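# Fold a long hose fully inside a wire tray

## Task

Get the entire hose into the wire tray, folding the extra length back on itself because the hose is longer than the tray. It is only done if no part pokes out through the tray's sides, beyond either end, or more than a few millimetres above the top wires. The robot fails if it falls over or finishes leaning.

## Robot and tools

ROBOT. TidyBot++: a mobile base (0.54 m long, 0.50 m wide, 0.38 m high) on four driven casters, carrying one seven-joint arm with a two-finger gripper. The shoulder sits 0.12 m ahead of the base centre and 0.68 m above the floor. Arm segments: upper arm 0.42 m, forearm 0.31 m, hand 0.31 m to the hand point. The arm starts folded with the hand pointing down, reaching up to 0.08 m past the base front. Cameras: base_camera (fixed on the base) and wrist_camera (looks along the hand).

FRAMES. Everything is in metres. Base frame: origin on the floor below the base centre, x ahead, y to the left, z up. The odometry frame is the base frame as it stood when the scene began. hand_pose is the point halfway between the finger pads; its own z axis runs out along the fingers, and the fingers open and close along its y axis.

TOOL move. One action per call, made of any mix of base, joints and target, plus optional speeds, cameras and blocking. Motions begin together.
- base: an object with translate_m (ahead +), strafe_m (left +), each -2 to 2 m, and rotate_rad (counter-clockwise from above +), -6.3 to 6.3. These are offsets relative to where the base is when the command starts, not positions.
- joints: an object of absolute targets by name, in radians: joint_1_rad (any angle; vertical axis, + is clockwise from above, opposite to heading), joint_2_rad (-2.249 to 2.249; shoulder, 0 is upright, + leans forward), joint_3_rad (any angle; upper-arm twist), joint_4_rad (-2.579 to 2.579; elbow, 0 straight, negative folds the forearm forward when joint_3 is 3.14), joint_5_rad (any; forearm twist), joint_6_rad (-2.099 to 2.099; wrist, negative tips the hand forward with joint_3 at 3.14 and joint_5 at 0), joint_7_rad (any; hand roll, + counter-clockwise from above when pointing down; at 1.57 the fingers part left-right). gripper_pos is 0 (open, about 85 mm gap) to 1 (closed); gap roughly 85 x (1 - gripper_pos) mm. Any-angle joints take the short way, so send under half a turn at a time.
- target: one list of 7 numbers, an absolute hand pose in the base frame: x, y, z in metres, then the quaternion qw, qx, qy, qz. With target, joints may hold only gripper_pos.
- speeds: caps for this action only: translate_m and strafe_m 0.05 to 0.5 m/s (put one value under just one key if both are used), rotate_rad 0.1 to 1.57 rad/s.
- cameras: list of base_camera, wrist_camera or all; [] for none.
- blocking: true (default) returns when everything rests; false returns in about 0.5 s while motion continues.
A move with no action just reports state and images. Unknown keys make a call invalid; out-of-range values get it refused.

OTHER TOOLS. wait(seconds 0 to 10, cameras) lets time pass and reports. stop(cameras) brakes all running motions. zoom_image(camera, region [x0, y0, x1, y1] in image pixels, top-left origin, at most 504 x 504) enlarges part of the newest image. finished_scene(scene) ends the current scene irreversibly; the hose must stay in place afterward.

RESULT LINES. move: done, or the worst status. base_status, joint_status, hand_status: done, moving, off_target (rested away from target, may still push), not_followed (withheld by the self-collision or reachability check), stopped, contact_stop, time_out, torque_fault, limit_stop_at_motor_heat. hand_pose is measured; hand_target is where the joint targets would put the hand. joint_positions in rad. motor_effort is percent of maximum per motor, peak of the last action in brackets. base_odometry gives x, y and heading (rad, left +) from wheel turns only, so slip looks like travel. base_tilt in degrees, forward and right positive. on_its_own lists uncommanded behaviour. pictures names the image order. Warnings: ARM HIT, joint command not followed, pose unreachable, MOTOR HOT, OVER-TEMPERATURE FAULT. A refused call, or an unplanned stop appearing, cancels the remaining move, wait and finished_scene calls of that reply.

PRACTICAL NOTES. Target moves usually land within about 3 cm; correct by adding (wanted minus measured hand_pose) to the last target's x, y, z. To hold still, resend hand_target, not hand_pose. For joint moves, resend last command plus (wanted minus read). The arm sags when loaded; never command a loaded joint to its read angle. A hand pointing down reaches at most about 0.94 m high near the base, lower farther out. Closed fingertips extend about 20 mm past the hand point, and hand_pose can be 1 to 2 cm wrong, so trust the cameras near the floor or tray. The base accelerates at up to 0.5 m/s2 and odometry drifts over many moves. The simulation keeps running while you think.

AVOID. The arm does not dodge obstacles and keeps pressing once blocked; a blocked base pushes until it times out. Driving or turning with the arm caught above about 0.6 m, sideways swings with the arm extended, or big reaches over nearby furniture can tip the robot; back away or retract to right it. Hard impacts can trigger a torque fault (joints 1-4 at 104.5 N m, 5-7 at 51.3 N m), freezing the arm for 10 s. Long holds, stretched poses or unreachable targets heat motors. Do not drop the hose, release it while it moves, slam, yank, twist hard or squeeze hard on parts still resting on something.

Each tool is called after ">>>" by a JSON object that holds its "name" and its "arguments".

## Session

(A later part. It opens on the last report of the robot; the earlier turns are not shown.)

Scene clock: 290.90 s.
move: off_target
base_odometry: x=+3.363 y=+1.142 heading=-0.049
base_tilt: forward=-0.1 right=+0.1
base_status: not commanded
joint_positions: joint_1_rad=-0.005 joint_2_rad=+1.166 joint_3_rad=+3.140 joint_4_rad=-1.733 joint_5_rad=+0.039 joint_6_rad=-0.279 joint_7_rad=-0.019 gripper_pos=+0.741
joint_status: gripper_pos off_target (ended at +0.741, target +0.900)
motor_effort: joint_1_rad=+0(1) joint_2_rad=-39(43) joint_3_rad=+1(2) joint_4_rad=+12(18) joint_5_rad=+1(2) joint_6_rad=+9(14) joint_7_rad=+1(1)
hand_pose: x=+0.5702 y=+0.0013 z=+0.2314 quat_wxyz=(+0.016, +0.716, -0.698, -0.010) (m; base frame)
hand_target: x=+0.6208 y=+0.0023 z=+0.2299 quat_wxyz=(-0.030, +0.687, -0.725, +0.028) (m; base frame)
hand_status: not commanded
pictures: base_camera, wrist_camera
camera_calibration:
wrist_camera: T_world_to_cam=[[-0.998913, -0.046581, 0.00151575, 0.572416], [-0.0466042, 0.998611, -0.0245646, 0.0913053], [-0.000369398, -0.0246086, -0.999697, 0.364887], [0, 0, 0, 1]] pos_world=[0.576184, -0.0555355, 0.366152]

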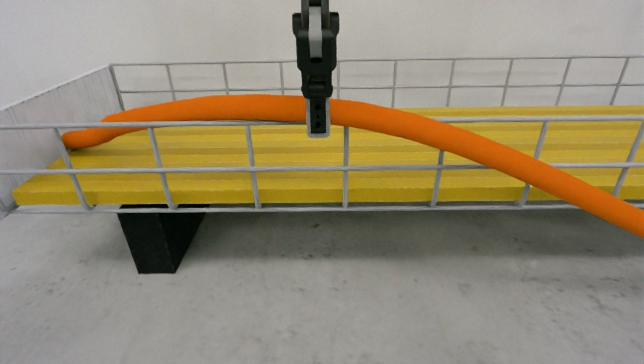

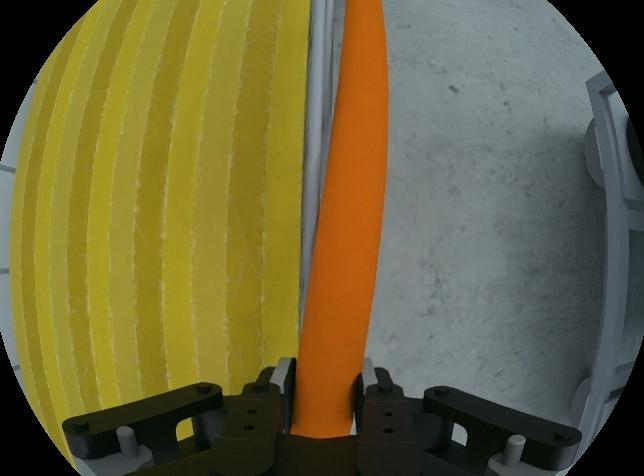

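>>> {"name": "move", "arguments": {"joints": {"joint_1_rad": 0, "joint_2_rad": 0.885, "joint_4_rad": -1.85, "joint_6_rad": -0.34, "gripper_pos": 0.95}, "cameras": []}}

>>> {"name": "move", "arguments": {"base": {"translate_m": 0.19, "strafe_m": -0.05}, "speeds": {"translate_m": 0.2}}}

Scene clock: 299.13 s.
move: off_target
base_odometry: x=+3.363 y=+1.142 heading=-0.049
base_tilt: forward=-0.1 right=+0.2
base_status: not commanded
joint_positions: joint_1_rad=-0.002 joint_2_rad=+0.889 joint_3_rad=+3.141 joint_4_rad=-1.839 joint_5_rad=+0.039 joint_6_rad=-0.279 joint_7_rad=-0.019 gripper_pos=+0.743
joint_status: gripper_pos off_target (ended at +0.743, target +0.950); the others done
motor_effort: joint_1_rad=-1(3) joint_2_rad=-41(49) joint_3_rad=-1(3) joint_4_rad=+9(14) joint_5_rad=+0(2) joint_6_rad=+3(10) joint_7_rad=-1(1)
hand_pose: x=+0.6138 y=-0.0008 z=+0.3507 quat_wxyz=(-0.043, +0.713, -0.698, +0.052) (m; base frame)
hand_target: x=+0.5897 y=+0.0022 z=+0.3489 quat_wxyz=(-0.025, +0.688, -0.725, +0.022) (m; base frame)
hand_status: not commanded
pictures: none
No camera images: "cameras" was empty.

Scene clock: 300.83 s.
move: done
base_odometry: x=+3.550 y=+1.083 heading=-0.048
base_tilt: forward=-0.2 right=+0.2
base_status: done
joint_positions: joint_1_rad=-0.001 joint_2_rad=+0.889 joint_3_rad=+3.141 joint_4_rad=-1.852 joint_5_rad=+0.039 joint_6_rad=-0.285 joint_7_rad=-0.019 gripper_pos=+0.743
joint_status: not commanded
motor_effort: joint_1_rad=-1(3) joint_2_rad=-41(43) joint_3_rad=-1(2) joint_4_rad=+9(11) joint_5_rad=+0(1) joint_6_rad=+4(5) joint_7_rad=+0(1)
hand_pose: x=+0.6042 y=-0.0011 z=+0.3482 quat_wxyz=(-0.037, +0.713, -0.699, +0.045) (m; base frame)
hand_target: x=+0.5897 y=+0.0022 z=+0.3489 quat_wxyz=(-0.025, +0.688, -0.725, +0.022) (m; base frame)
hand_status: not commanded
pictures: base_camera, wrist_camera
camera_calibration:
wrist_camera: T_world_to_cam=[[-0.987915, -0.0424847, -0.149057, 0.651877], [-0.0381446, 0.998764, -0.031857, 0.0955745], [0.150227, -0.0257863, -0.988315, 0.386608], [0, 0, 0, 1]] pos_world=[0.589566, -0.0577924, 0.482302]

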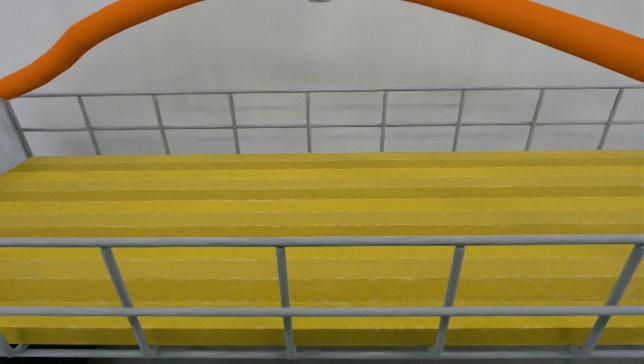

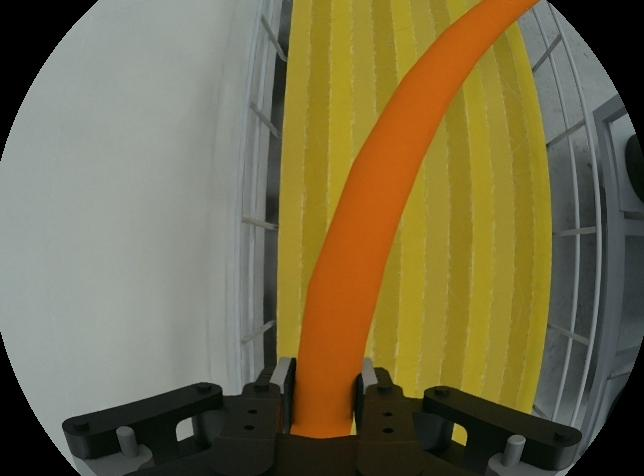

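>>> {"name": "move", "arguments": {"joints": {"joint_1_rad": 0, "joint_2_rad": 1.38, "joint_4_rad": -1.39, "joint_6_rad": -0.40}}}

Scene clock: 307.63 s.
move: off_target
base_odometry: x=+3.550 y=+1.083 heading=-0.048
base_tilt: forward=-0.2 right=+0.2
base_status: not commanded
joint_positions: joint_1_rad=-0.001 joint_2_rad=+1.366 joint_3_rad=+3.141 joint_4_rad=-1.443 joint_5_rad=+0.039 joint_6_rad=-0.348 joint_7_rad=-0.019 gripper_pos=+0.744
joint_status: joint_4_rad off_target (ended at -1.443, target -1.390); the others done
motor_effort: joint_1_rad=+1(3) joint_2_rad=-45(49) joint_3_rad=+1(2) joint_4_rad=+9(12) joint_5_rad=+1(1) joint_6_rad=+4(7) joint_7_rad=+0(1)
hand_pose: x=+0.6293 y=-0.0016 z=+0.1593 quat_wxyz=(+0.009, +0.714, -0.700, -0.001) (m; base frame)
hand_target: x=+0.6374 y=+0.0023 z=+0.1575 quat_wxyz=(+0.010, +0.688, -0.726, -0.010) (m; base frame)
hand_status: not commanded
pictures: base_camera, wrist_camera
camera_calibration:
wrist_camera: T_world_to_cam=[[-0.998935, -0.0416366, -0.0198971, 0.634862], [-0.0410558, 0.998743, -0.0287568, 0.092298], [0.0210694, -0.0279093, -0.999388, 0.279157], [0, 0, 0, 1]] pos_world=[0.632093, -0.0579575, 0.294272]

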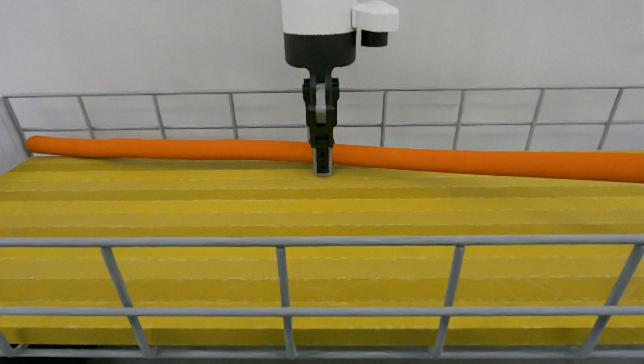

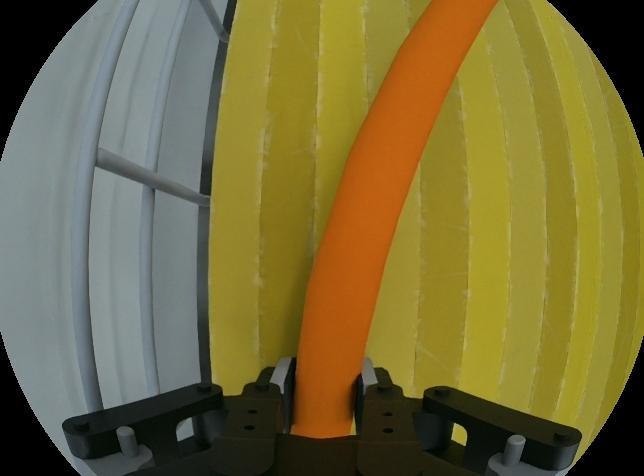

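>>> {"name": "move", "arguments": {"joints": {"gripper_pos": 0.5}, "cameras": []}}

>>> {"name": "move", "arguments": {"joints": {"joint_2_rad": 0.885, "joint_4_rad": -1.79, "joint_6_rad": -0.47, "gripper_pos": 0.2}}}

>>> {"name": "move", "arguments": {"base": {"strafe_m": -0.5, "translate_m": -0.17}}}

Scene clock: 312.33 s.
move: done
base_odometry: x=+3.550 y=+1.083 heading=-0.048
base_tilt: forward=-0.1 right=+0.2
base_status: not commanded
joint_positions: joint_1_rad=-0.001 joint_2_rad=+1.373 joint_3_rad=+3.141 joint_4_rad=-1.441 joint_5_rad=+0.039 joint_6_rad=-0.352 joint_7_rad=-0.019 gripper_pos=+0.500
joint_status: all done
motor_effort: joint_1_rad=+0(1) joint_2_rad=-47(47) joint_3_rad=+0(2) joint_4_rad=+10(12) joint_5_rad=+0(1) joint_6_rad=+4(6) joint_7_rad=+0(1)
hand_pose: x=+0.6246 y=-0.0016 z=+0.1554 quat_wxyz=(+0.013, +0.714, -0.700, -0.005) (m; base frame)
hand_target: x=+0.6374 y=+0.0023 z=+0.1575 quat_wxyz=(+0.010, +0.688, -0.726, -0.010) (m; base frame)
hand_status: not commanded
pictures: none
No camera images: "cameras" was empty.

Scene clock: 314.03 s.
move: done
base_odometry: x=+3.550 y=+1.083 heading=-0.048
base_tilt: forward=-0.2 right=+0.2
base_status: not commanded
joint_positions: joint_1_rad=-0.001 joint_2_rad=+0.882 joint_3_rad=+3.141 joint_4_rad=-1.772 joint_5_rad=+0.039 joint_6_rad=-0.394 joint_7_rad=-0.019 gripper_pos=+0.200
joint_status: all done
motor_effort: joint_1_rad=+0(1) joint_2_rad=-38(52) joint_3_rad=-1(1) joint_4_rad=+7(12) joint_5_rad=+0(0) joint_6_rad=+1(5) joint_7_rad=+0(1)
hand_pose: x=+0.6200 y=-0.0021 z=+0.3614 quat_wxyz=(-0.028, +0.713, -0.700, +0.038) (m; base frame)
hand_target: x=+0.5850 y=+0.0022 z=+0.3562 quat_wxyz=(+0.001, +0.688, -0.726, -0.002) (m; base frame)
hand_status: not commanded
pictures: base_camera, wrist_camera
camera_calibration:
wrist_camera: T_world_to_cam=[[-0.991064, -0.0413215, -0.126828, 0.663318], [-0.0372049, 0.998706, -0.0346578, 0.0980599], [0.128096, -0.0296294, -0.991319, 0.412062], [0, 0, 0, 1]] pos_world=[0.608256, -0.0583146, 0.49601]

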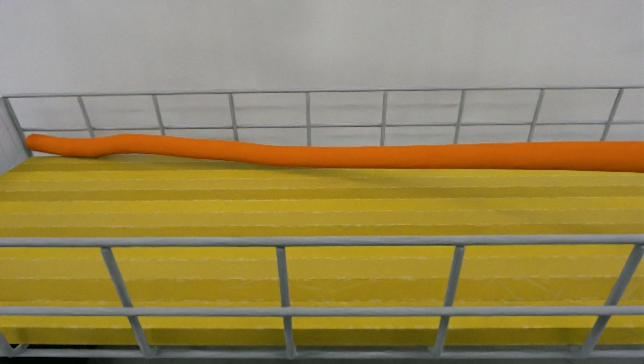

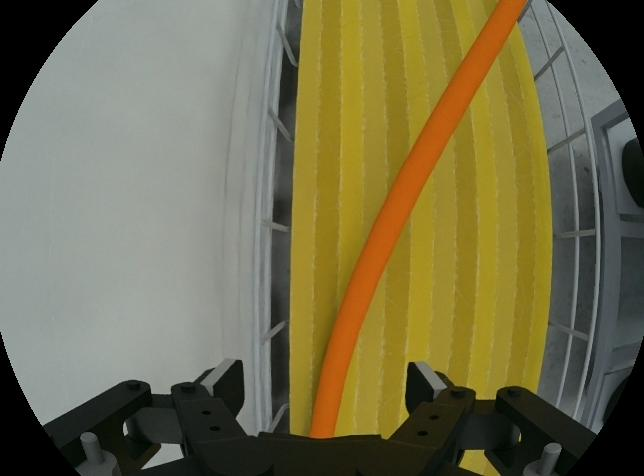

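Scene clock: 316.50 s.
move: done
base_odometry: x=+3.356 y=+0.592 heading=-0.048
base_tilt: forward=-0.2 right=+0.2
base_status: done
joint_positions: joint_1_rad=+0.006 joint_2_rad=+0.879 joint_3_rad=+3.141 joint_4_rad=-1.773 joint_5_rad=+0.039 joint_6_rad=-0.395 joint_7_rad=-0.019 gripper_pos=+0.200
joint_status: not commanded
motor_effort: joint_1_rad=+0(4) joint_2_rad=-39(39) joint_3_rad=+0(2) joint_4_rad=+7(8) joint_5_rad=+0(1) joint_6_rad=+1(1) joint_7_rad=-1(1)
hand_pose: x=+0.6202 y=-0.0060 z=+0.3628 quat_wxyz=(-0.028, +0.710, -0.702, +0.039) (m; base frame)
hand_target: x=+0.5850 y=+0.0022 z=+0.3562 quat_wxyz=(+0.001, +0.688, -0.726, -0.002) (m; base frame)
hand_status: not commanded
pictures: base_camera, wrist_camera
camera_calibration:
wrist_camera: T_world_to_cam=[[-0.991141, -0.0339988, -0.128387, 0.664288], [-0.0297217, 0.998942, -0.0350844, 0.0974687], [0.129444, -0.0309577, -0.991103, 0.412409], [0, 0, 0, 1]] pos_world=[0.607917, -0.0620134, 0.497445]

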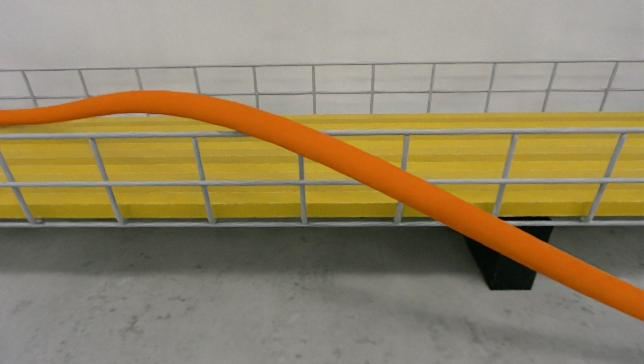

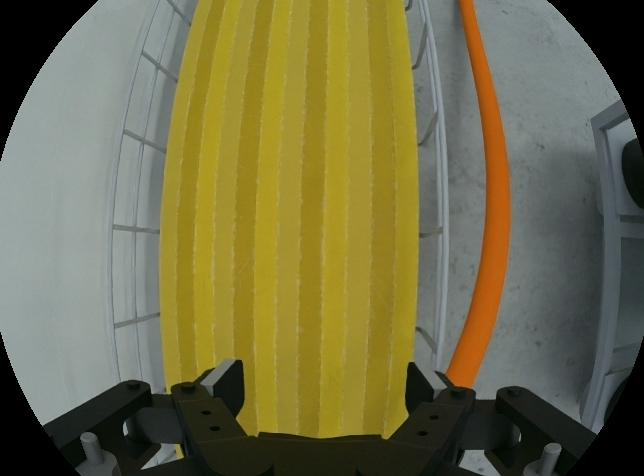

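>>> {"name": "move", "arguments": {"base": {"strafe_m": 0.09}, "joints": {"joint_2_rad": 1.0, "joint_4_rad": -1.87, "joint_6_rad": -0.2}}}

Scene clock: 333.67 s.
move: done
base_odometry: x=+3.360 y=+0.682 heading=-0.048
base_tilt: forward=-0.1 right=+0.2
base_status: done
joint_positions: joint_1_rad=-0.003 joint_2_rad=+0.989 joint_3_rad=+3.140 joint_4_rad=-1.855 joint_5_rad=+0.039 joint_6_rad=-0.267 joint_7_rad=-0.019 gripper_pos=+0.200
joint_status: all done
motor_effort: joint_1_rad=+0(4) joint_2_rad=-36(42) joint_3_rad=+0(3) joint_4_rad=+4(7) joint_5_rad=+0(1) joint_6_rad=+0(1) joint_7_rad=-1(1)
hand_pose: x=+0.5720 y=+0.0004 z=+0.3015 quat_wxyz=(-0.007, +0.715, -0.699, +0.014) (m; base frame)
hand_target: x=+0.5796 y=+0.0023 z=+0.2958 quat_wxyz=(-0.026, +0.688, -0.725, +0.024) (m; base frame)
hand_status: not commanded
pictures: base_camera, wrist_camera
camera_calibration:
wrist_camera: T_world_to_cam=[[-0.99689, -0.0449921, -0.0646933, 0.592932], [-0.0432897, 0.998685, -0.02748, 0.0930132], [0.0658446, -0.024594, -0.997527, 0.396383], [0, 0, 0, 1]] pos_world=[0.569015, -0.0564649, 0.436317]

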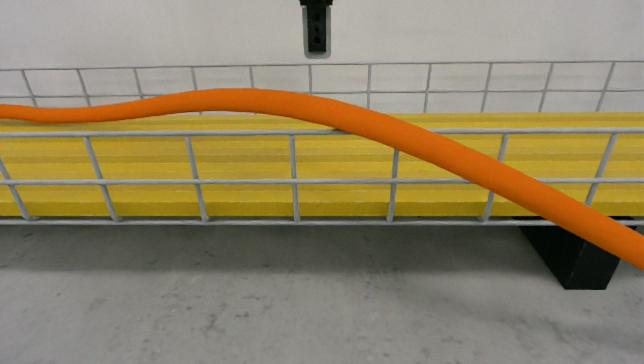

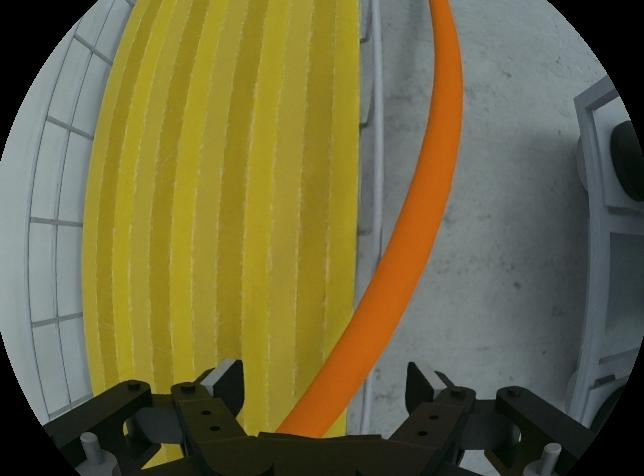

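>>> {"name": "move", "arguments": {"joints": {"joint_2_rad": 1.177, "joint_4_rad": -1.762, "joint_6_rad": -0.13, "joint_7_rad": -0.5}}}

Scene clock: 343.63 s.
move: done
base_odometry: x=+3.360 y=+0.682 heading=-0.048
base_tilt: forward=-0.2 right=+0.2
base_status: not commanded
joint_positions: joint_1_rad=-0.003 joint_2_rad=+1.165 joint_3_rad=+3.140 joint_4_rad=-1.784 joint_5_rad=+0.039 joint_6_rad=-0.208 joint_7_rad=-0.446 gripper_pos=+0.200
joint_status: all done
motor_effort: joint_1_rad=+0(1) joint_2_rad=-39(41) joint_3_rad=-1(1) joint_4_rad=+2(4) joint_5_rad=+0(1) joint_6_rad=+0(1) joint_7_rad=-1(1)
hand_pose: x=+0.5608 y=+0.0011 z=+0.2282 quat_wxyz=(+0.008, +0.551, -0.834, -0.001) (m; base frame)
hand_target: x=+0.5934 y=+0.0023 z=+0.2249 quat_wxyz=(-0.032, +0.510, -0.859, +0.018) (m; base frame)
hand_status: not commanded
pictures: base_camera, wrist_camera
camera_calibration:
wrist_camera: T_world_to_cam=[[-0.927818, 0.372338, -0.0227716, 0.528242], [0.372895, 0.927409, -0.0293654, -0.143049], [0.0101847, -0.0357372, -0.999309, 0.355721], [0, 0, 0, 1]] pos_world=[0.539831, -0.0513077, 0.363304]

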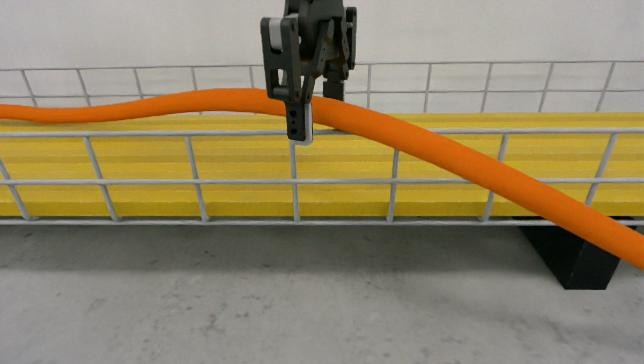

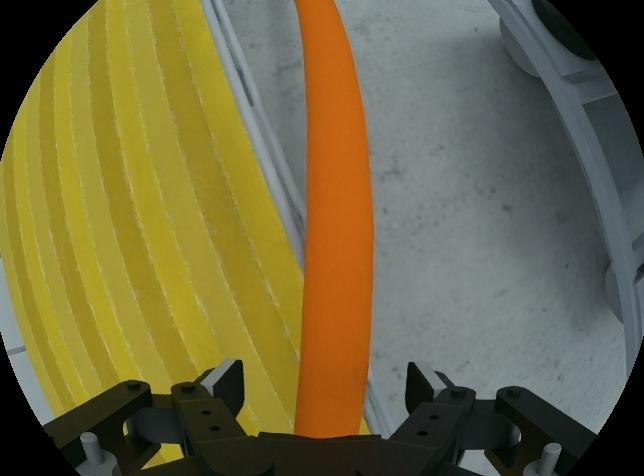

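Centered. Close and lift.

>>> {"name": "move", "arguments": {"joints": {"gripper_pos": 0.93}, "cameras": []}}

>>> {"name": "move", "arguments": {"joints": {"joint_1_rad": 0, "joint_2_rad": 0.885, "joint_4_rad": -1.87, "joint_6_rad": -0.34}}}

Scene clock: 349.03 s.
move: off_target
base_odometry: x=+3.360 y=+0.682 heading=-0.048
base_tilt: forward=-0.2 right=+0.1
base_status: not commanded
joint_positions: joint_1_rad=-0.003 joint_2_rad=+1.169 joint_3_rad=+3.138 joint_4_rad=-1.795 joint_5_rad=+0.039 joint_6_rad=-0.208 joint_7_rad=-0.451 gripper_pos=+0.749
joint_status: gripper_pos off_target (ended at +0.749, target +0.930)
motor_effort: joint_1_rad=+0(3) joint_2_rad=-39(43) joint_3_rad=+0(4) joint_4_rad=+7(15) joint_5_rad=+0(1) joint_6_rad=+4(12) joint_7_rad=+0(1)
hand_pose: x=+0.5528 y=+0.0023 z=+0.2260 quat_wxyz=(+0.014, +0.549, -0.836, -0.006) (m; base frame)
hand_target: x=+0.5934 y=+0.0023 z=+0.2249 quat_wxyz=(-0.032, +0.510, -0.859, +0.018) (m; base frame)
hand_status: not commanded
pictures: none
No camera images: "cameras" was empty.

Scene clock: 350.60 s.
move: done
base_odometry: x=+3.360 y=+0.682 heading=-0.048
base_tilt: forward=-0.1 right=+0.1
base_status: not commanded
joint_positions: joint_1_rad=+0.000 joint_2_rad=+0.885 joint_3_rad=+3.142 joint_4_rad=-1.853 joint_5_rad=+0.039 joint_6_rad=-0.260 joint_7_rad=-0.451 gripper_pos=+0.749
joint_status: all done
motor_effort: joint_1_rad=+0(3) joint_2_rad=-40(50) joint_3_rad=+0(4) joint_4_rad=+6(8) joint_5_rad=-1(1) joint_6_rad=+1(5) joint_7_rad=-1(1)
hand_pose: x=+0.6128 y=-0.0021 z=+0.3513 quat_wxyz=(-0.057, +0.545, -0.835, +0.044) (m; base frame)
hand_target: x=+0.5777 y=+0.0022 z=+0.3462 quat_wxyz=(-0.020, +0.510, -0.860, +0.011) (m; base frame)
hand_status: not commanded
pictures: base_camera, wrist_camera
camera_calibration:
wrist_camera: T_world_to_cam=[[-0.908545, 0.381229, -0.170911, 0.62081], [0.382204, 0.923639, 0.0284862, -0.18195], [0.16872, -0.039442, -0.984875, 0.375818], [0, 0, 0, 1]] pos_world=[0.570168, -0.0537918, 0.48142]

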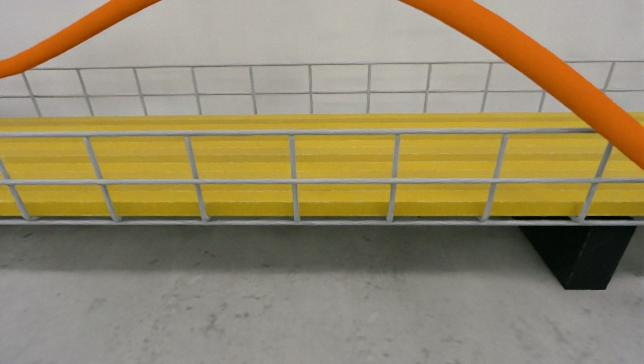

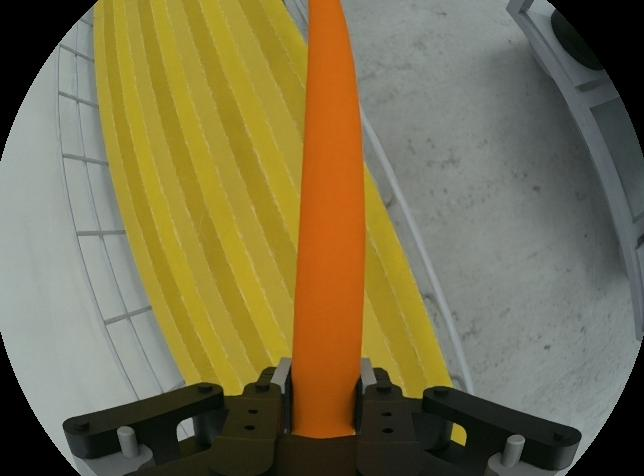

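>>> {"name": "move", "arguments": {"base": {"translate_m": 0.19, "strafe_m": -0.05}, "joints": {"joint_7_rad": 0.0}, "speeds": {"translate_m": 0.25}, "cameras": []}}

>>> {"name": "move", "arguments": {"joints": {"joint_1_rad": 0, "joint_2_rad": 1.38, "joint_4_rad": -1.39, "joint_6_rad": -0.40}}}

Scene clock: 357.90 s.
move: done
base_odometry: x=+3.548 y=+0.623 heading=-0.047
base_tilt: forward=-0.1 right=+0.2
base_status: done
joint_positions: joint_1_rad=+0.006 joint_2_rad=+0.885 joint_3_rad=+3.143 joint_4_rad=-1.873 joint_5_rad=+0.038 joint_6_rad=-0.285 joint_7_rad=-0.053 gripper_pos=+0.749
joint_status: all done
motor_effort: joint_1_rad=-1(4) joint_2_rad=-40(41) joint_3_rad=-1(3) joint_4_rad=+8(11) joint_5_rad=+1(2) joint_6_rad=+2(4) joint_7_rad=+1(2)
hand_pose: x=+0.5929 y=-0.0053 z=+0.3469 quat_wxyz=(-0.031, +0.698, -0.714, +0.039) (m; base frame)
hand_target: x=+0.5777 y=+0.0022 z=+0.3462 quat_wxyz=(-0.017, +0.707, -0.707, +0.016) (m; base frame)
hand_status: not commanded
pictures: none
No camera images: "cameras" was empty.

Scene clock: 359.60 s.
move: off_target
base_odometry: x=+3.547 y=+0.623 heading=-0.047
base_tilt: forward=-0.1 right=+0.1
base_status: not commanded
joint_positions: joint_1_rad=+0.013 joint_2_rad=+1.279 joint_3_rad=+3.152 joint_4_rad=-1.482 joint_5_rad=+0.038 joint_6_rad=-0.414 joint_7_rad=-0.053 gripper_pos=+0.754
joint_status: joint_2_rad off_target (ended at +1.279, target +1.380); joint_4_rad off_target (ended at -1.482, target -1.390); the others done
motor_effort: joint_1_rad=-4(6) joint_2_rad=-27(46) joint_3_rad=-3(6) joint_4_rad=+16(18) joint_5_rad=+0(2) joint_6_rad=+13(14) joint_7_rad=+1(2)
hand_pose: x=+0.6285 y=-0.0167 z=+0.1999 quat_wxyz=(+0.021, +0.695, -0.719, -0.003) (m; base frame)
hand_target: x=+0.6374 y=+0.0023 z=+0.1575 quat_wxyz=(+0.009, +0.707, -0.707, -0.011) (m; base frame)
hand_status: not commanded
pictures: base_camera, wrist_camera
camera_calibration:
wrist_camera: T_world_to_cam=[[-0.999918, 0.012635, -0.00189517, 0.632203], [0.0127038, 0.999026, -0.0422633, 0.0774567], [0.00135933, -0.0422839, -0.999105, 0.331507], [0, 0, 0, 1]] pos_world=[0.630717, -0.0713517, 0.335682]

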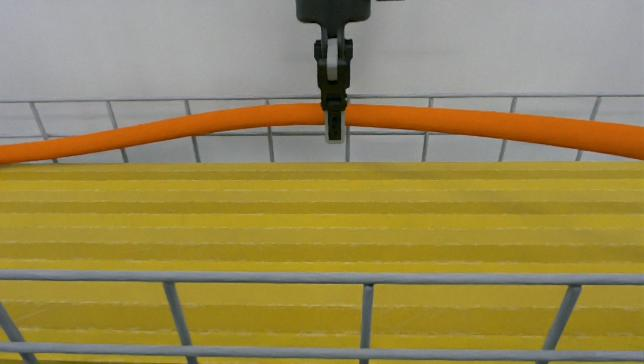

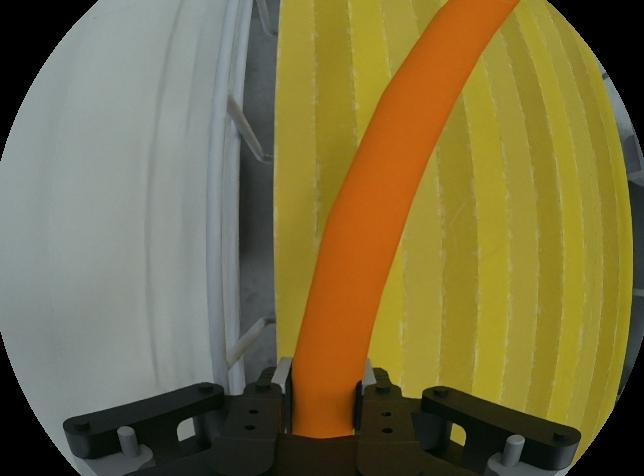

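>>> {"name": "move", "arguments": {"base": {"strafe_m": -0.07}}}

Scene clock: 362.53 s.
move: done
base_odometry: x=+3.544 y=+0.553 heading=-0.047
base_tilt: forward=-0.2 right=+0.2
base_status: done
joint_positions: joint_1_rad=-0.030 joint_2_rad=+1.283 joint_3_rad=+3.094 joint_4_rad=-1.475 joint_5_rad=+0.024 joint_6_rad=-0.415 joint_7_rad=-0.053 gripper_pos=+0.754
joint_status: not commanded
motor_effort: joint_1_rad=+6(8) joint_2_rad=-27(29) joint_3_rad=+8(9) joint_4_rad=+16(18) joint_5_rad=+3(4) joint_6_rad=+13(14) joint_7_rad=+0(1)
hand_pose: x=+0.6293 y=+0.0423 z=+0.1999 quat_wxyz=(-0.001, +0.711, -0.702, -0.023) (m; base frame)
hand_target: x=+0.6374 y=+0.0023 z=+0.1575 quat_wxyz=(+0.009, +0.707, -0.707, -0.011) (m; base frame)
hand_status: not commanded
pictures: base_camera, wrist_camera
camera_calibration:
wrist_camera: T_world_to_cam=[[-0.999419, -0.0338224, -0.00411384, 0.634382], [-0.0338926, 0.999256, 0.018402, 0.0357021], [0.00348838, 0.0185307, -0.999822, 0.330237], [0, 0, 0, 1]] pos_world=[0.634072, -0.0203388, 0.332131]

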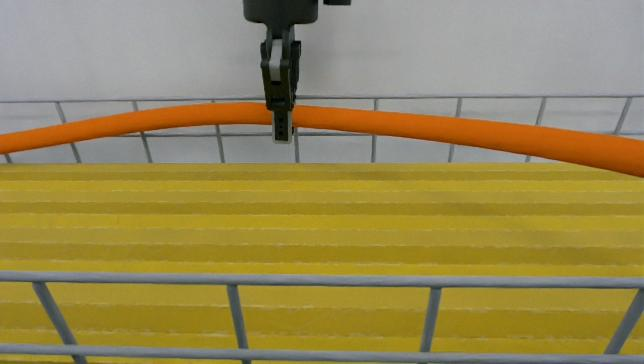

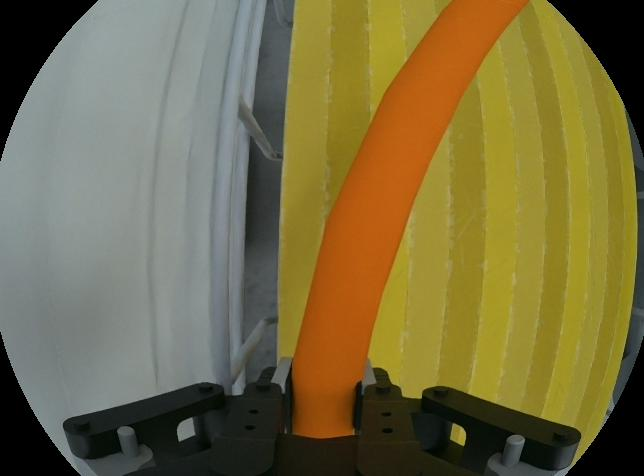

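>>> {"name": "move", "arguments": {"joints": {"joint_1_rad": 0, "joint_3_rad": 3.14, "joint_2_rad": 1.1, "joint_4_rad": -1.65, "joint_6_rad": -0.40}, "cameras": []}}

>>> {"name": "move", "arguments": {"base": {"translate_m": -0.09}}}

Scene clock: 371.10 s.
move: done
base_odometry: x=+3.544 y=+0.553 heading=-0.047
base_tilt: forward=-0.1 right=+0.2
base_status: not commanded
joint_positions: joint_1_rad=-0.004 joint_2_rad=+1.097 joint_3_rad=+3.130 joint_4_rad=-1.634 joint_5_rad=+0.024 joint_6_rad=-0.406 joint_7_rad=-0.053 gripper_pos=+0.754
joint_status: all done
motor_effort: joint_1_rad=+0(7) joint_2_rad=-43(48) joint_3_rad=+0(8) joint_4_rad=+7(17) joint_5_rad=+1(4) joint_6_rad=+1(14) joint_7_rad=+0(1)
hand_pose: x=+0.6202 y=+0.0073 z=+0.2742 quat_wxyz=(-0.002, +0.699, -0.715, +0.001) (m; base frame)
hand_target: x=+0.6113 y=+0.0023 z=+0.2708 quat_wxyz=(+0.002, +0.707, -0.707, -0.003) (m; base frame)
hand_status: not commanded
pictures: none
No camera images: "cameras" was empty.

Scene clock: 372.30 s.
move: done
base_odometry: x=+3.454 y=+0.557 heading=-0.047
base_tilt: forward=-0.2 right=+0.2
base_status: done
joint_positions: joint_1_rad=-0.004 joint_2_rad=+1.096 joint_3_rad=+3.130 joint_4_rad=-1.642 joint_5_rad=+0.024 joint_6_rad=-0.406 joint_7_rad=-0.053 gripper_pos=+0.754
joint_status: not commanded
motor_effort: joint_1_rad=+0(2) joint_2_rad=-42(44) joint_3_rad=+0(1) joint_4_rad=+6(8) joint_5_rad=+1(1) joint_6_rad=+0(1) joint_7_rad=+0(1)
hand_pose: x=+0.6162 y=+0.0073 z=+0.2742 quat_wxyz=(+0.000, +0.699, -0.715, -0.001) (m; base frame)
hand_target: x=+0.6113 y=+0.0023 z=+0.2708 quat_wxyz=(+0.002, +0.707, -0.707, -0.003) (m; base frame)
hand_status: not commanded
pictures: base_camera, wrist_camera
camera_calibration:
wrist_camera: T_world_to_cam=[[-0.999454, -0.000094443, -0.0330499, 0.628035], [0.000447, 0.999866, -0.0163748, 0.0572802], [0.0330471, -0.0163806, -0.99932, 0.387036], [0, 0, 0, 1]] pos_world=[0.614876, -0.0508733, 0.408467]

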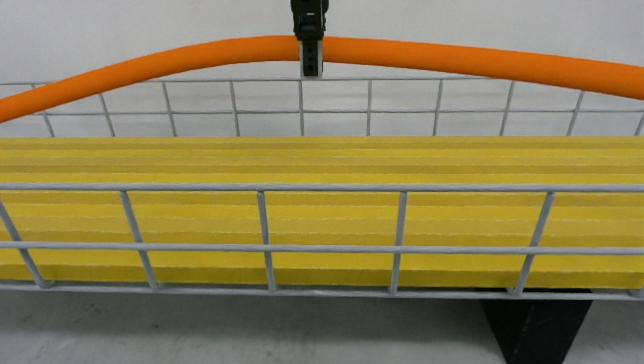

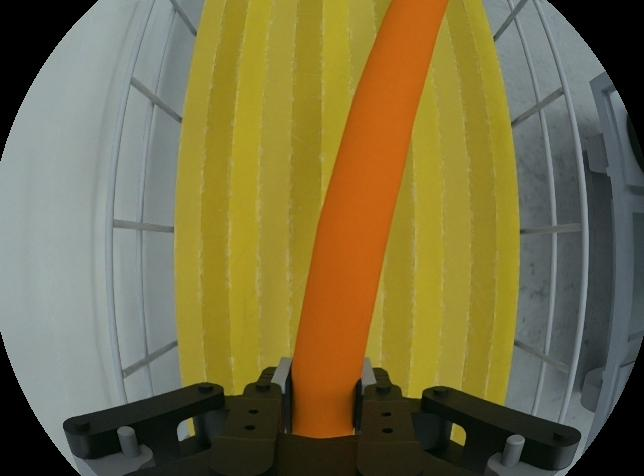

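>>> {"name": "move", "arguments": {"joints": {"joint_1_rad": 0, "joint_2_rad": 1.39, "joint_4_rad": -1.39, "joint_6_rad": -0.40}}}

Scene clock: 376.50 s.
move: done
base_odometry: x=+3.454 y=+0.557 heading=-0.047
base_tilt: forward=-0.2 right=+0.2
base_status: not commanded
joint_positions: joint_1_rad=-0.004 joint_2_rad=+1.375 joint_3_rad=+3.132 joint_4_rad=-1.420 joint_5_rad=+0.024 joint_6_rad=-0.406 joint_7_rad=-0.053 gripper_pos=+0.754
joint_status: all done
motor_effort: joint_1_rad=-1(2) joint_2_rad=-44(48) joint_3_rad=-2(2) joint_4_rad=+5(7) joint_5_rad=+0(1) joint_6_rad=+0(3) joint_7_rad=+1(1)
hand_pose: x=+0.6202 y=+0.0062 z=+0.1575 quat_wxyz=(+0.021, +0.698, -0.715, -0.020) (m; base frame)
hand_target: x=+0.6322 y=+0.0023 z=+0.1524 quat_wxyz=(+0.013, +0.707, -0.707, -0.014) (m; base frame)
hand_status: not commanded
pictures: base_camera, wrist_camera
camera_calibration:
wrist_camera: T_world_to_cam=[[-0.999703, 0.0027942, 0.0242248, 0.619357], [0.00235934, 0.999836, -0.0179611, 0.0554931], [-0.024271, -0.0178986, -0.999545, 0.305938], [0, 0, 0, 1]] pos_world=[0.626467, -0.0517387, 0.291792]

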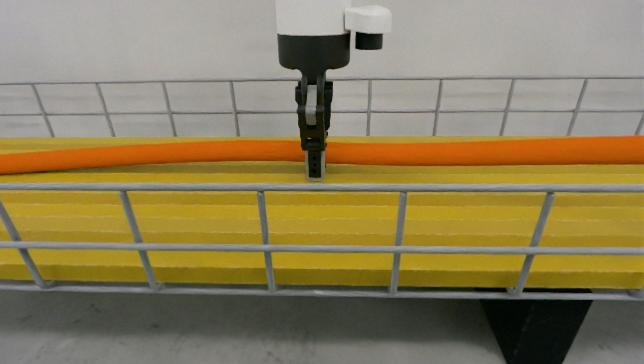

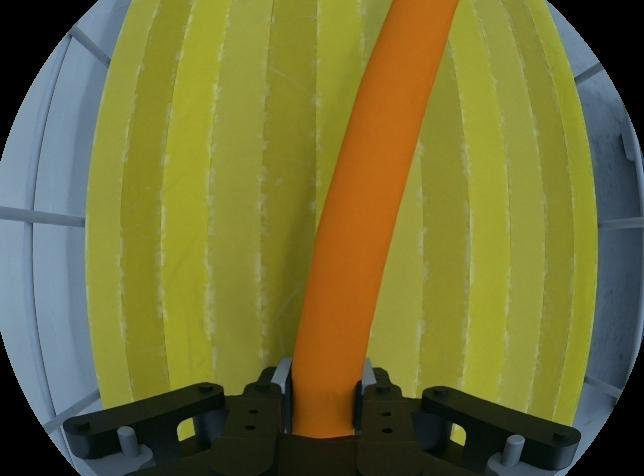

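Good. Release, rise, shift right.

>>> {"name": "move", "arguments": {"joints": {"gripper_pos": 0.45}, "cameras": []}}

>>> {"name": "move", "arguments": {"joints": {"joint_2_rad": 0.885, "joint_4_rad": -1.79, "joint_6_rad": -0.47, "gripper_pos": 0.2}}}

>>> {"name": "move", "arguments": {"base": {"strafe_m": -0.45, "translate_m": -0.11}}}

Scene clock: 381.57 s.
move: done
base_odometry: x=+3.454 y=+0.557 heading=-0.047
base_tilt: forward=-0.2 right=+0.1
base_status: not commanded
joint_positions: joint_1_rad=-0.004 joint_2_rad=+1.375 joint_3_rad=+3.132 joint_4_rad=-1.414 joint_5_rad=+0.024 joint_6_rad=-0.406 joint_7_rad=-0.049 gripper_pos=+0.450
joint_status: all done
motor_effort: joint_1_rad=+0(2) joint_2_rad=-43(45) joint_3_rad=+0(2) joint_4_rad=+4(6) joint_5_rad=+0(1) joint_6_rad=-1(1) joint_7_rad=-1(1)
hand_pose: x=+0.6237 y=+0.0062 z=+0.1581 quat_wxyz=(+0.019, +0.700, -0.714, -0.018) (m; base frame)
hand_target: x=+0.6322 y=+0.0023 z=+0.1524 quat_wxyz=(+0.013, +0.707, -0.707, -0.014) (m; base frame)
hand_status: not commanded
pictures: none
No camera images: "cameras" was empty.

Scene clock: 383.27 s.
move: done
base_odometry: x=+3.454 y=+0.557 heading=-0.047
base_tilt: forward=-0.2 right=+0.1
base_status: not commanded
joint_positions: joint_1_rad=-0.004 joint_2_rad=+0.878 joint_3_rad=+3.132 joint_4_rad=-1.769 joint_5_rad=+0.024 joint_6_rad=-0.406 joint_7_rad=-0.049 gripper_pos=+0.200
joint_status: all done
motor_effort: joint_1_rad=-1(1) joint_2_rad=-39(47) joint_3_rad=+0(1) joint_4_rad=+8(8) joint_5_rad=+0(0) joint_6_rad=+1(2) joint_7_rad=-1(1)
hand_pose: x=+0.6195 y=+0.0058 z=+0.3640 quat_wxyz=(-0.031, +0.700, -0.713, +0.032) (m; base frame)
hand_target: x=+0.5850 y=+0.0022 z=+0.3562 quat_wxyz=(+0.001, +0.707, -0.707, -0.002) (m; base frame)
hand_status: not commanded
pictures: base_camera, wrist_camera
camera_calibration:
wrist_camera: T_world_to_cam=[[-0.992372, -0.00428624, -0.123206, 0.66276], [-0.00199025, 0.999822, -0.0187524, 0.0626305], [0.123265, -0.0183642, -0.992204, 0.418209], [0, 0, 0, 1]] pos_world=[0.606279, -0.0520985, 0.497779]

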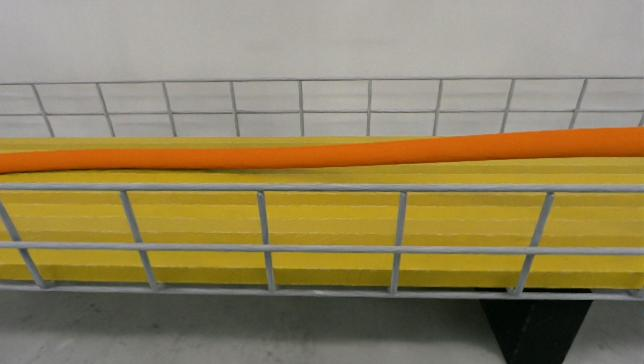

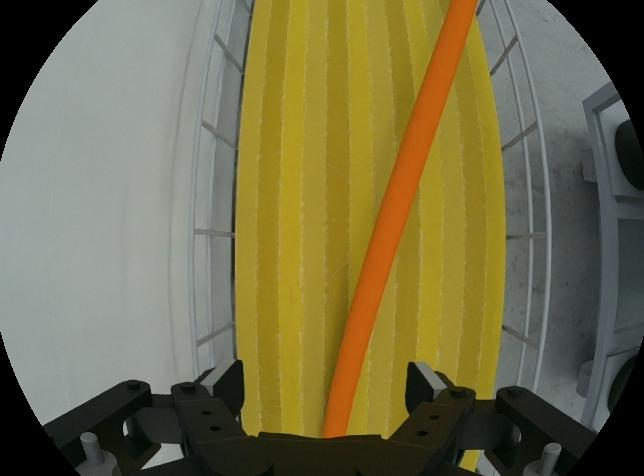

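Scene clock: 385.60 s.
move: done
base_odometry: x=+3.323 y=+0.113 heading=-0.048
base_tilt: forward=-0.2 right=+0.2
base_status: done
joint_positions: joint_1_rad=+0.005 joint_2_rad=+0.877 joint_3_rad=+3.137 joint_4_rad=-1.770 joint_5_rad=+0.024 joint_6_rad=-0.406 joint_7_rad=-0.049 gripper_pos=+0.200
joint_status: not commanded
motor_effort: joint_1_rad=-1(4) joint_2_rad=-38(39) joint_3_rad=+0(2) joint_4_rad=+7(8) joint_5_rad=+0(1) joint_6_rad=+1(1) joint_7_rad=+0(1)
hand_pose: x=+0.6188 y=-0.0018 z=+0.3640 quat_wxyz=(-0.029, +0.696, -0.717, +0.033) (m; base frame)
hand_target: x=+0.5850 y=+0.0022 z=+0.3562 quat_wxyz=(+0.001, +0.707, -0.707, -0.002) (m; base frame)
hand_status: not commanded
pictures: base_camera, wrist_camera
camera_calibration:
wrist_camera: T_world_to_cam=[[-0.992461, 0.0078284, -0.122307, 0.661854], [0.0106516, 0.999691, -0.0224459, 0.0636589], [0.122093, -0.0235794, -0.992239, 0.418845], [0, 0, 0, 1]] pos_world=[0.605048, -0.0589443, 0.497972]

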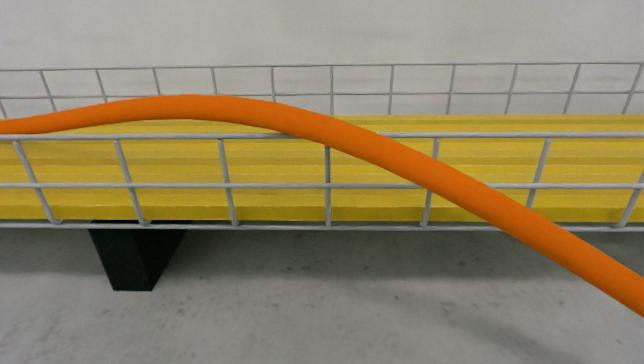

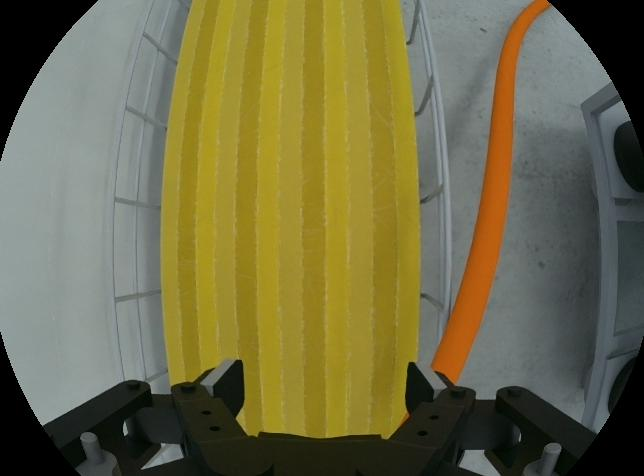

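>>> {"name": "move", "arguments": {"base": {"strafe_m": 0.05}, "joints": {"joint_1_rad": 0, "joint_2_rad": 1.06, "joint_4_rad": -1.80, "joint_6_rad": -0.2, "joint_7_rad": -0.5}}}

Scene clock: 395.97 s.
move: done
base_odometry: x=+3.325 y=+0.162 heading=-0.048
base_tilt: forward=-0.1 right=+0.2
base_status: done
joint_positions: joint_1_rad=-0.003 joint_2_rad=+1.048 joint_3_rad=+3.137 joint_4_rad=-1.783 joint_5_rad=+0.024 joint_6_rad=-0.276 joint_7_rad=-0.446 gripper_pos=+0.200
joint_status: all done
motor_effort: joint_1_rad=+0(5) joint_2_rad=-39(43) joint_3_rad=-1(3) joint_4_rad=+4(8) joint_5_rad=+0(1) joint_6_rad=+0(1) joint_7_rad=-1(1)
hand_pose: x=+0.5908 y=+0.0034 z=+0.2816 quat_wxyz=(-0.014, +0.545, -0.838, +0.011) (m; base frame)
hand_target: x=+0.5988 y=+0.0023 z=+0.2753 quat_wxyz=(-0.035, +0.510, -0.859, +0.020) (m; base frame)
hand_status: not commanded
pictures: base_camera, wrist_camera
camera_calibration:
wrist_camera: T_world_to_cam=[[-0.920167, 0.385488, -0.0684926, 0.564727], [0.386741, 0.922171, -0.00555195, -0.169763], [0.0610217, -0.0315976, -0.997636, 0.378323], [0, 0, 0, 1]] pos_world=[0.562212, -0.0491916, 0.415165]

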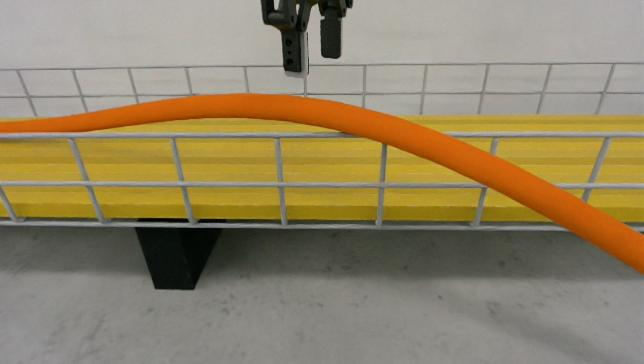

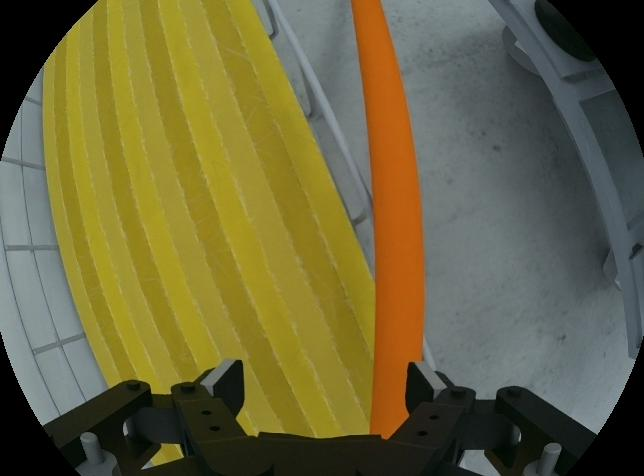

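>>> {"name": "move", "arguments": {"joints": {"joint_1_rad": -0.03, "joint_2_rad": 1.17, "joint_4_rad": -1.80, "joint_6_rad": -0.10}}}

Scene clock: 403.80 s.
move: off_target
base_odometry: x=+3.325 y=+0.162 heading=-0.048
base_tilt: forward=-0.2 right=+0.1
base_status: not commanded
joint_positions: joint_1_rad=-0.019 joint_2_rad=+1.112 joint_3_rad=+3.138 joint_4_rad=-1.783 joint_5_rad=+0.024 joint_6_rad=-0.183 joint_7_rad=-0.449 gripper_pos=+0.200
joint_status: joint_2_rad off_target (ended at +1.112, target +1.170); the others done
motor_effort: joint_1_rad=-1(2) joint_2_rad=-33(39) joint_3_rad=+0(3) joint_4_rad=+2(5) joint_5_rad=+0(1) joint_6_rad=+1(1) joint_7_rad=-1(1)
hand_pose: x=+0.5927 y=+0.0115 z=+0.2525 quat_wxyz=(-0.027, +0.550, -0.834, +0.017) (m; base frame)
hand_target: x=+0.5821 y=+0.0162 z=+0.2257 quat_wxyz=(-0.031, +0.523, -0.852, +0.017) (m; base frame)
hand_status: not commanded
pictures: base_camera, wrist_camera
camera_calibration:
wrist_camera: T_world_to_cam=[[-0.922863, 0.373583, -0.0935963, 0.569521], [0.374573, 0.927168, 0.00741735, -0.174202], [0.0895505, -0.0282135, -0.995583, 0.331975], [0, 0, 0, 1]] pos_world=[0.561112, -0.0418829, 0.385105]

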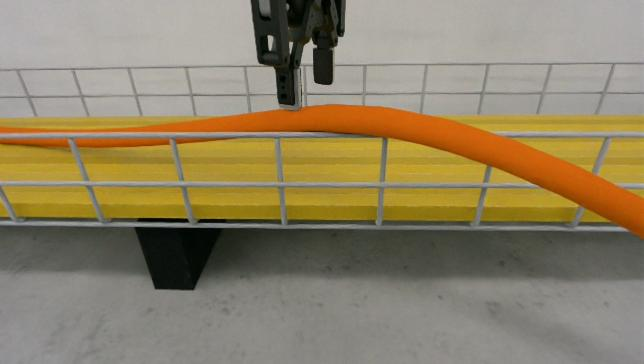

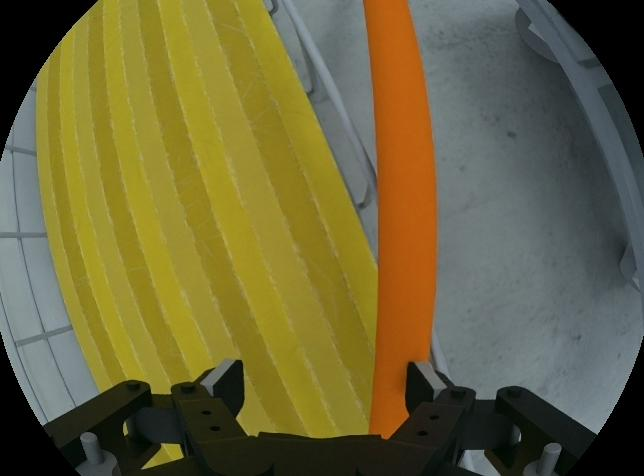

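>>> {"name": "move", "arguments": {"joints": {"joint_2_rad": 1.03, "joint_4_rad": -1.82, "joint_6_rad": -0.2}, "cameras": []}}

>>> {"name": "move", "arguments": {"base": {"translate_m": -0.04}}}

Scene clock: 407.73 s.
move: done
base_odometry: x=+3.325 y=+0.162 heading=-0.048
base_tilt: forward=-0.2 right=+0.2
base_status: not commanded
joint_positions: joint_1_rad=-0.021 joint_2_rad=+1.016 joint_3_rad=+3.138 joint_4_rad=-1.801 joint_5_rad=+0.024 joint_6_rad=-0.181 joint_7_rad=-0.449 gripper_pos=+0.200
joint_status: all done
motor_effort: joint_1_rad=-1(2) joint_2_rad=-39(43) joint_3_rad=+0(2) joint_4_rad=+6(6) joint_5_rad=+0(1) joint_6_rad=+1(2) joint_7_rad=-1(1)
hand_pose: x=+0.6213 y=+0.0127 z=+0.2973 quat_wxyz=(-0.060, +0.550, -0.832, +0.039) (m; base frame)
hand_target: x=+0.5983 y=+0.0166 z=+0.2874 quat_wxyz=(-0.040, +0.523, -0.851, +0.022) (m; base frame)
hand_status: not commanded
pictures: none
No camera images: "cameras" was empty.

Scene clock: 408.63 s.
move: done
base_odometry: x=+3.285 y=+0.165 heading=-0.047
base_tilt: forward=-0.1 right=+0.2
base_status: done
joint_positions: joint_1_rad=-0.021 joint_2_rad=+1.016 joint_3_rad=+3.138 joint_4_rad=-1.810 joint_5_rad=+0.024 joint_6_rad=-0.181 joint_7_rad=-0.449 gripper_pos=+0.200
joint_status: not commanded
motor_effort: joint_1_rad=+0(3) joint_2_rad=-39(41) joint_3_rad=+0(2) joint_4_rad=+5(7) joint_5_rad=+0(1) joint_6_rad=+1(2) joint_7_rad=-1(1)
hand_pose: x=+0.6160 y=+0.0129 z=+0.2961 quat_wxyz=(-0.057, +0.550, -0.832, +0.036) (m; base frame)
hand_target: x=+0.5983 y=+0.0166 z=+0.2874 quat_wxyz=(-0.040, +0.523, -0.851, +0.022) (m; base frame)
hand_status: not commanded
pictures: base_camera, wrist_camera
camera_calibration:
wrist_camera: T_world_to_cam=[[-0.91464, 0.371971, -0.158341, 0.608658], [0.371249, 0.927864, 0.0352409, -0.190719], [0.160027, -0.026551, -0.986755, 0.327295], [0, 0, 0, 1]] pos_world=[0.575131, -0.0407519, 0.426056]

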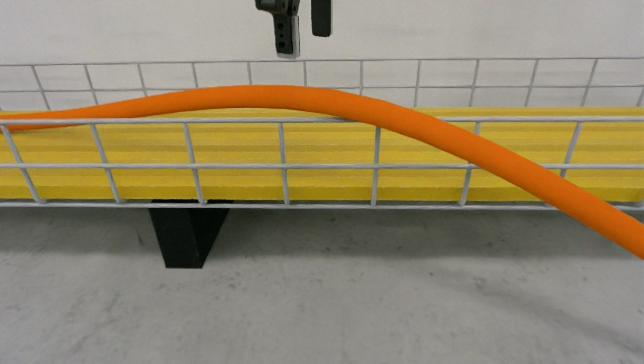

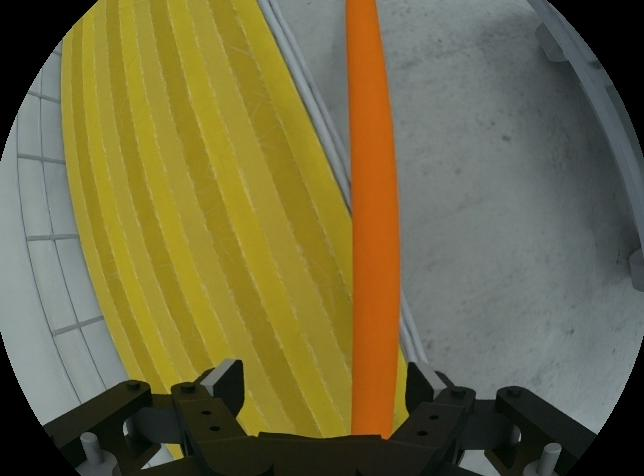

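>>> {"name": "move", "arguments": {"joints": {"joint_1_rad": -0.02, "joint_2_rad": 1.19, "joint_4_rad": -1.645, "joint_6_rad": -0.37}}}

Scene clock: 417.50 s.
move: done
base_odometry: x=+3.285 y=+0.165 heading=-0.047
base_tilt: forward=-0.2 right=+0.2
base_status: not commanded
joint_positions: joint_1_rad=-0.021 joint_2_rad=+1.177 joint_3_rad=+3.138 joint_4_rad=-1.668 joint_5_rad=+0.024 joint_6_rad=-0.290 joint_7_rad=-0.449 gripper_pos=+0.200
joint_status: all done
motor_effort: joint_1_rad=-1(2) joint_2_rad=-41(43) joint_3_rad=+0(1) joint_4_rad=+4(5) joint_5_rad=+0(1) joint_6_rad=+0(2) joint_7_rad=-1(1)
hand_pose: x=+0.6017 y=+0.0118 z=+0.2316 quat_wxyz=(-0.002, +0.551, -0.834, +0.003) (m; base frame)
hand_target: x=+0.5846 y=+0.0116 z=+0.2278 quat_wxyz=(+0.027, +0.519, -0.854, -0.017) (m; base frame)
hand_status: not commanded
pictures: base_camera, wrist_camera
camera_calibration:
wrist_camera: T_world_to_cam=[[-0.927134, 0.372294, -0.0426485, 0.566475], [0.373255, 0.927572, -0.0170763, -0.171249], [0.0332021, -0.0317508, -0.998944, 0.345057], [0, 0, 0, 1]] pos_world=[0.577661, -0.0410939, 0.365928]

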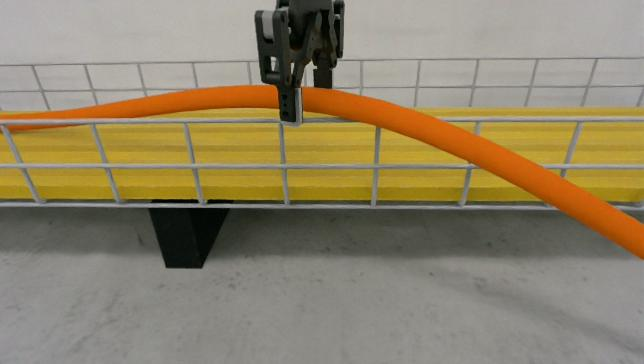

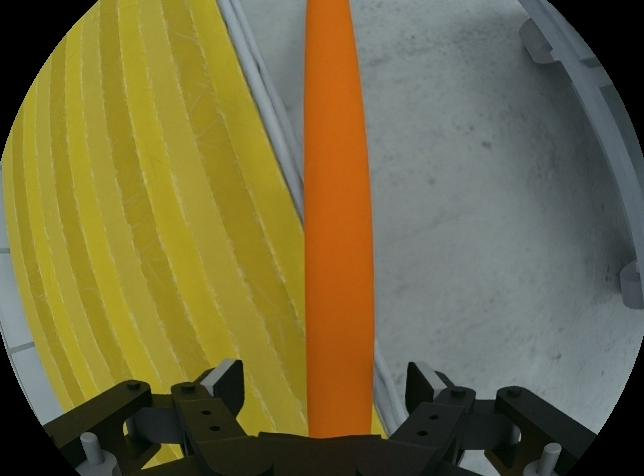

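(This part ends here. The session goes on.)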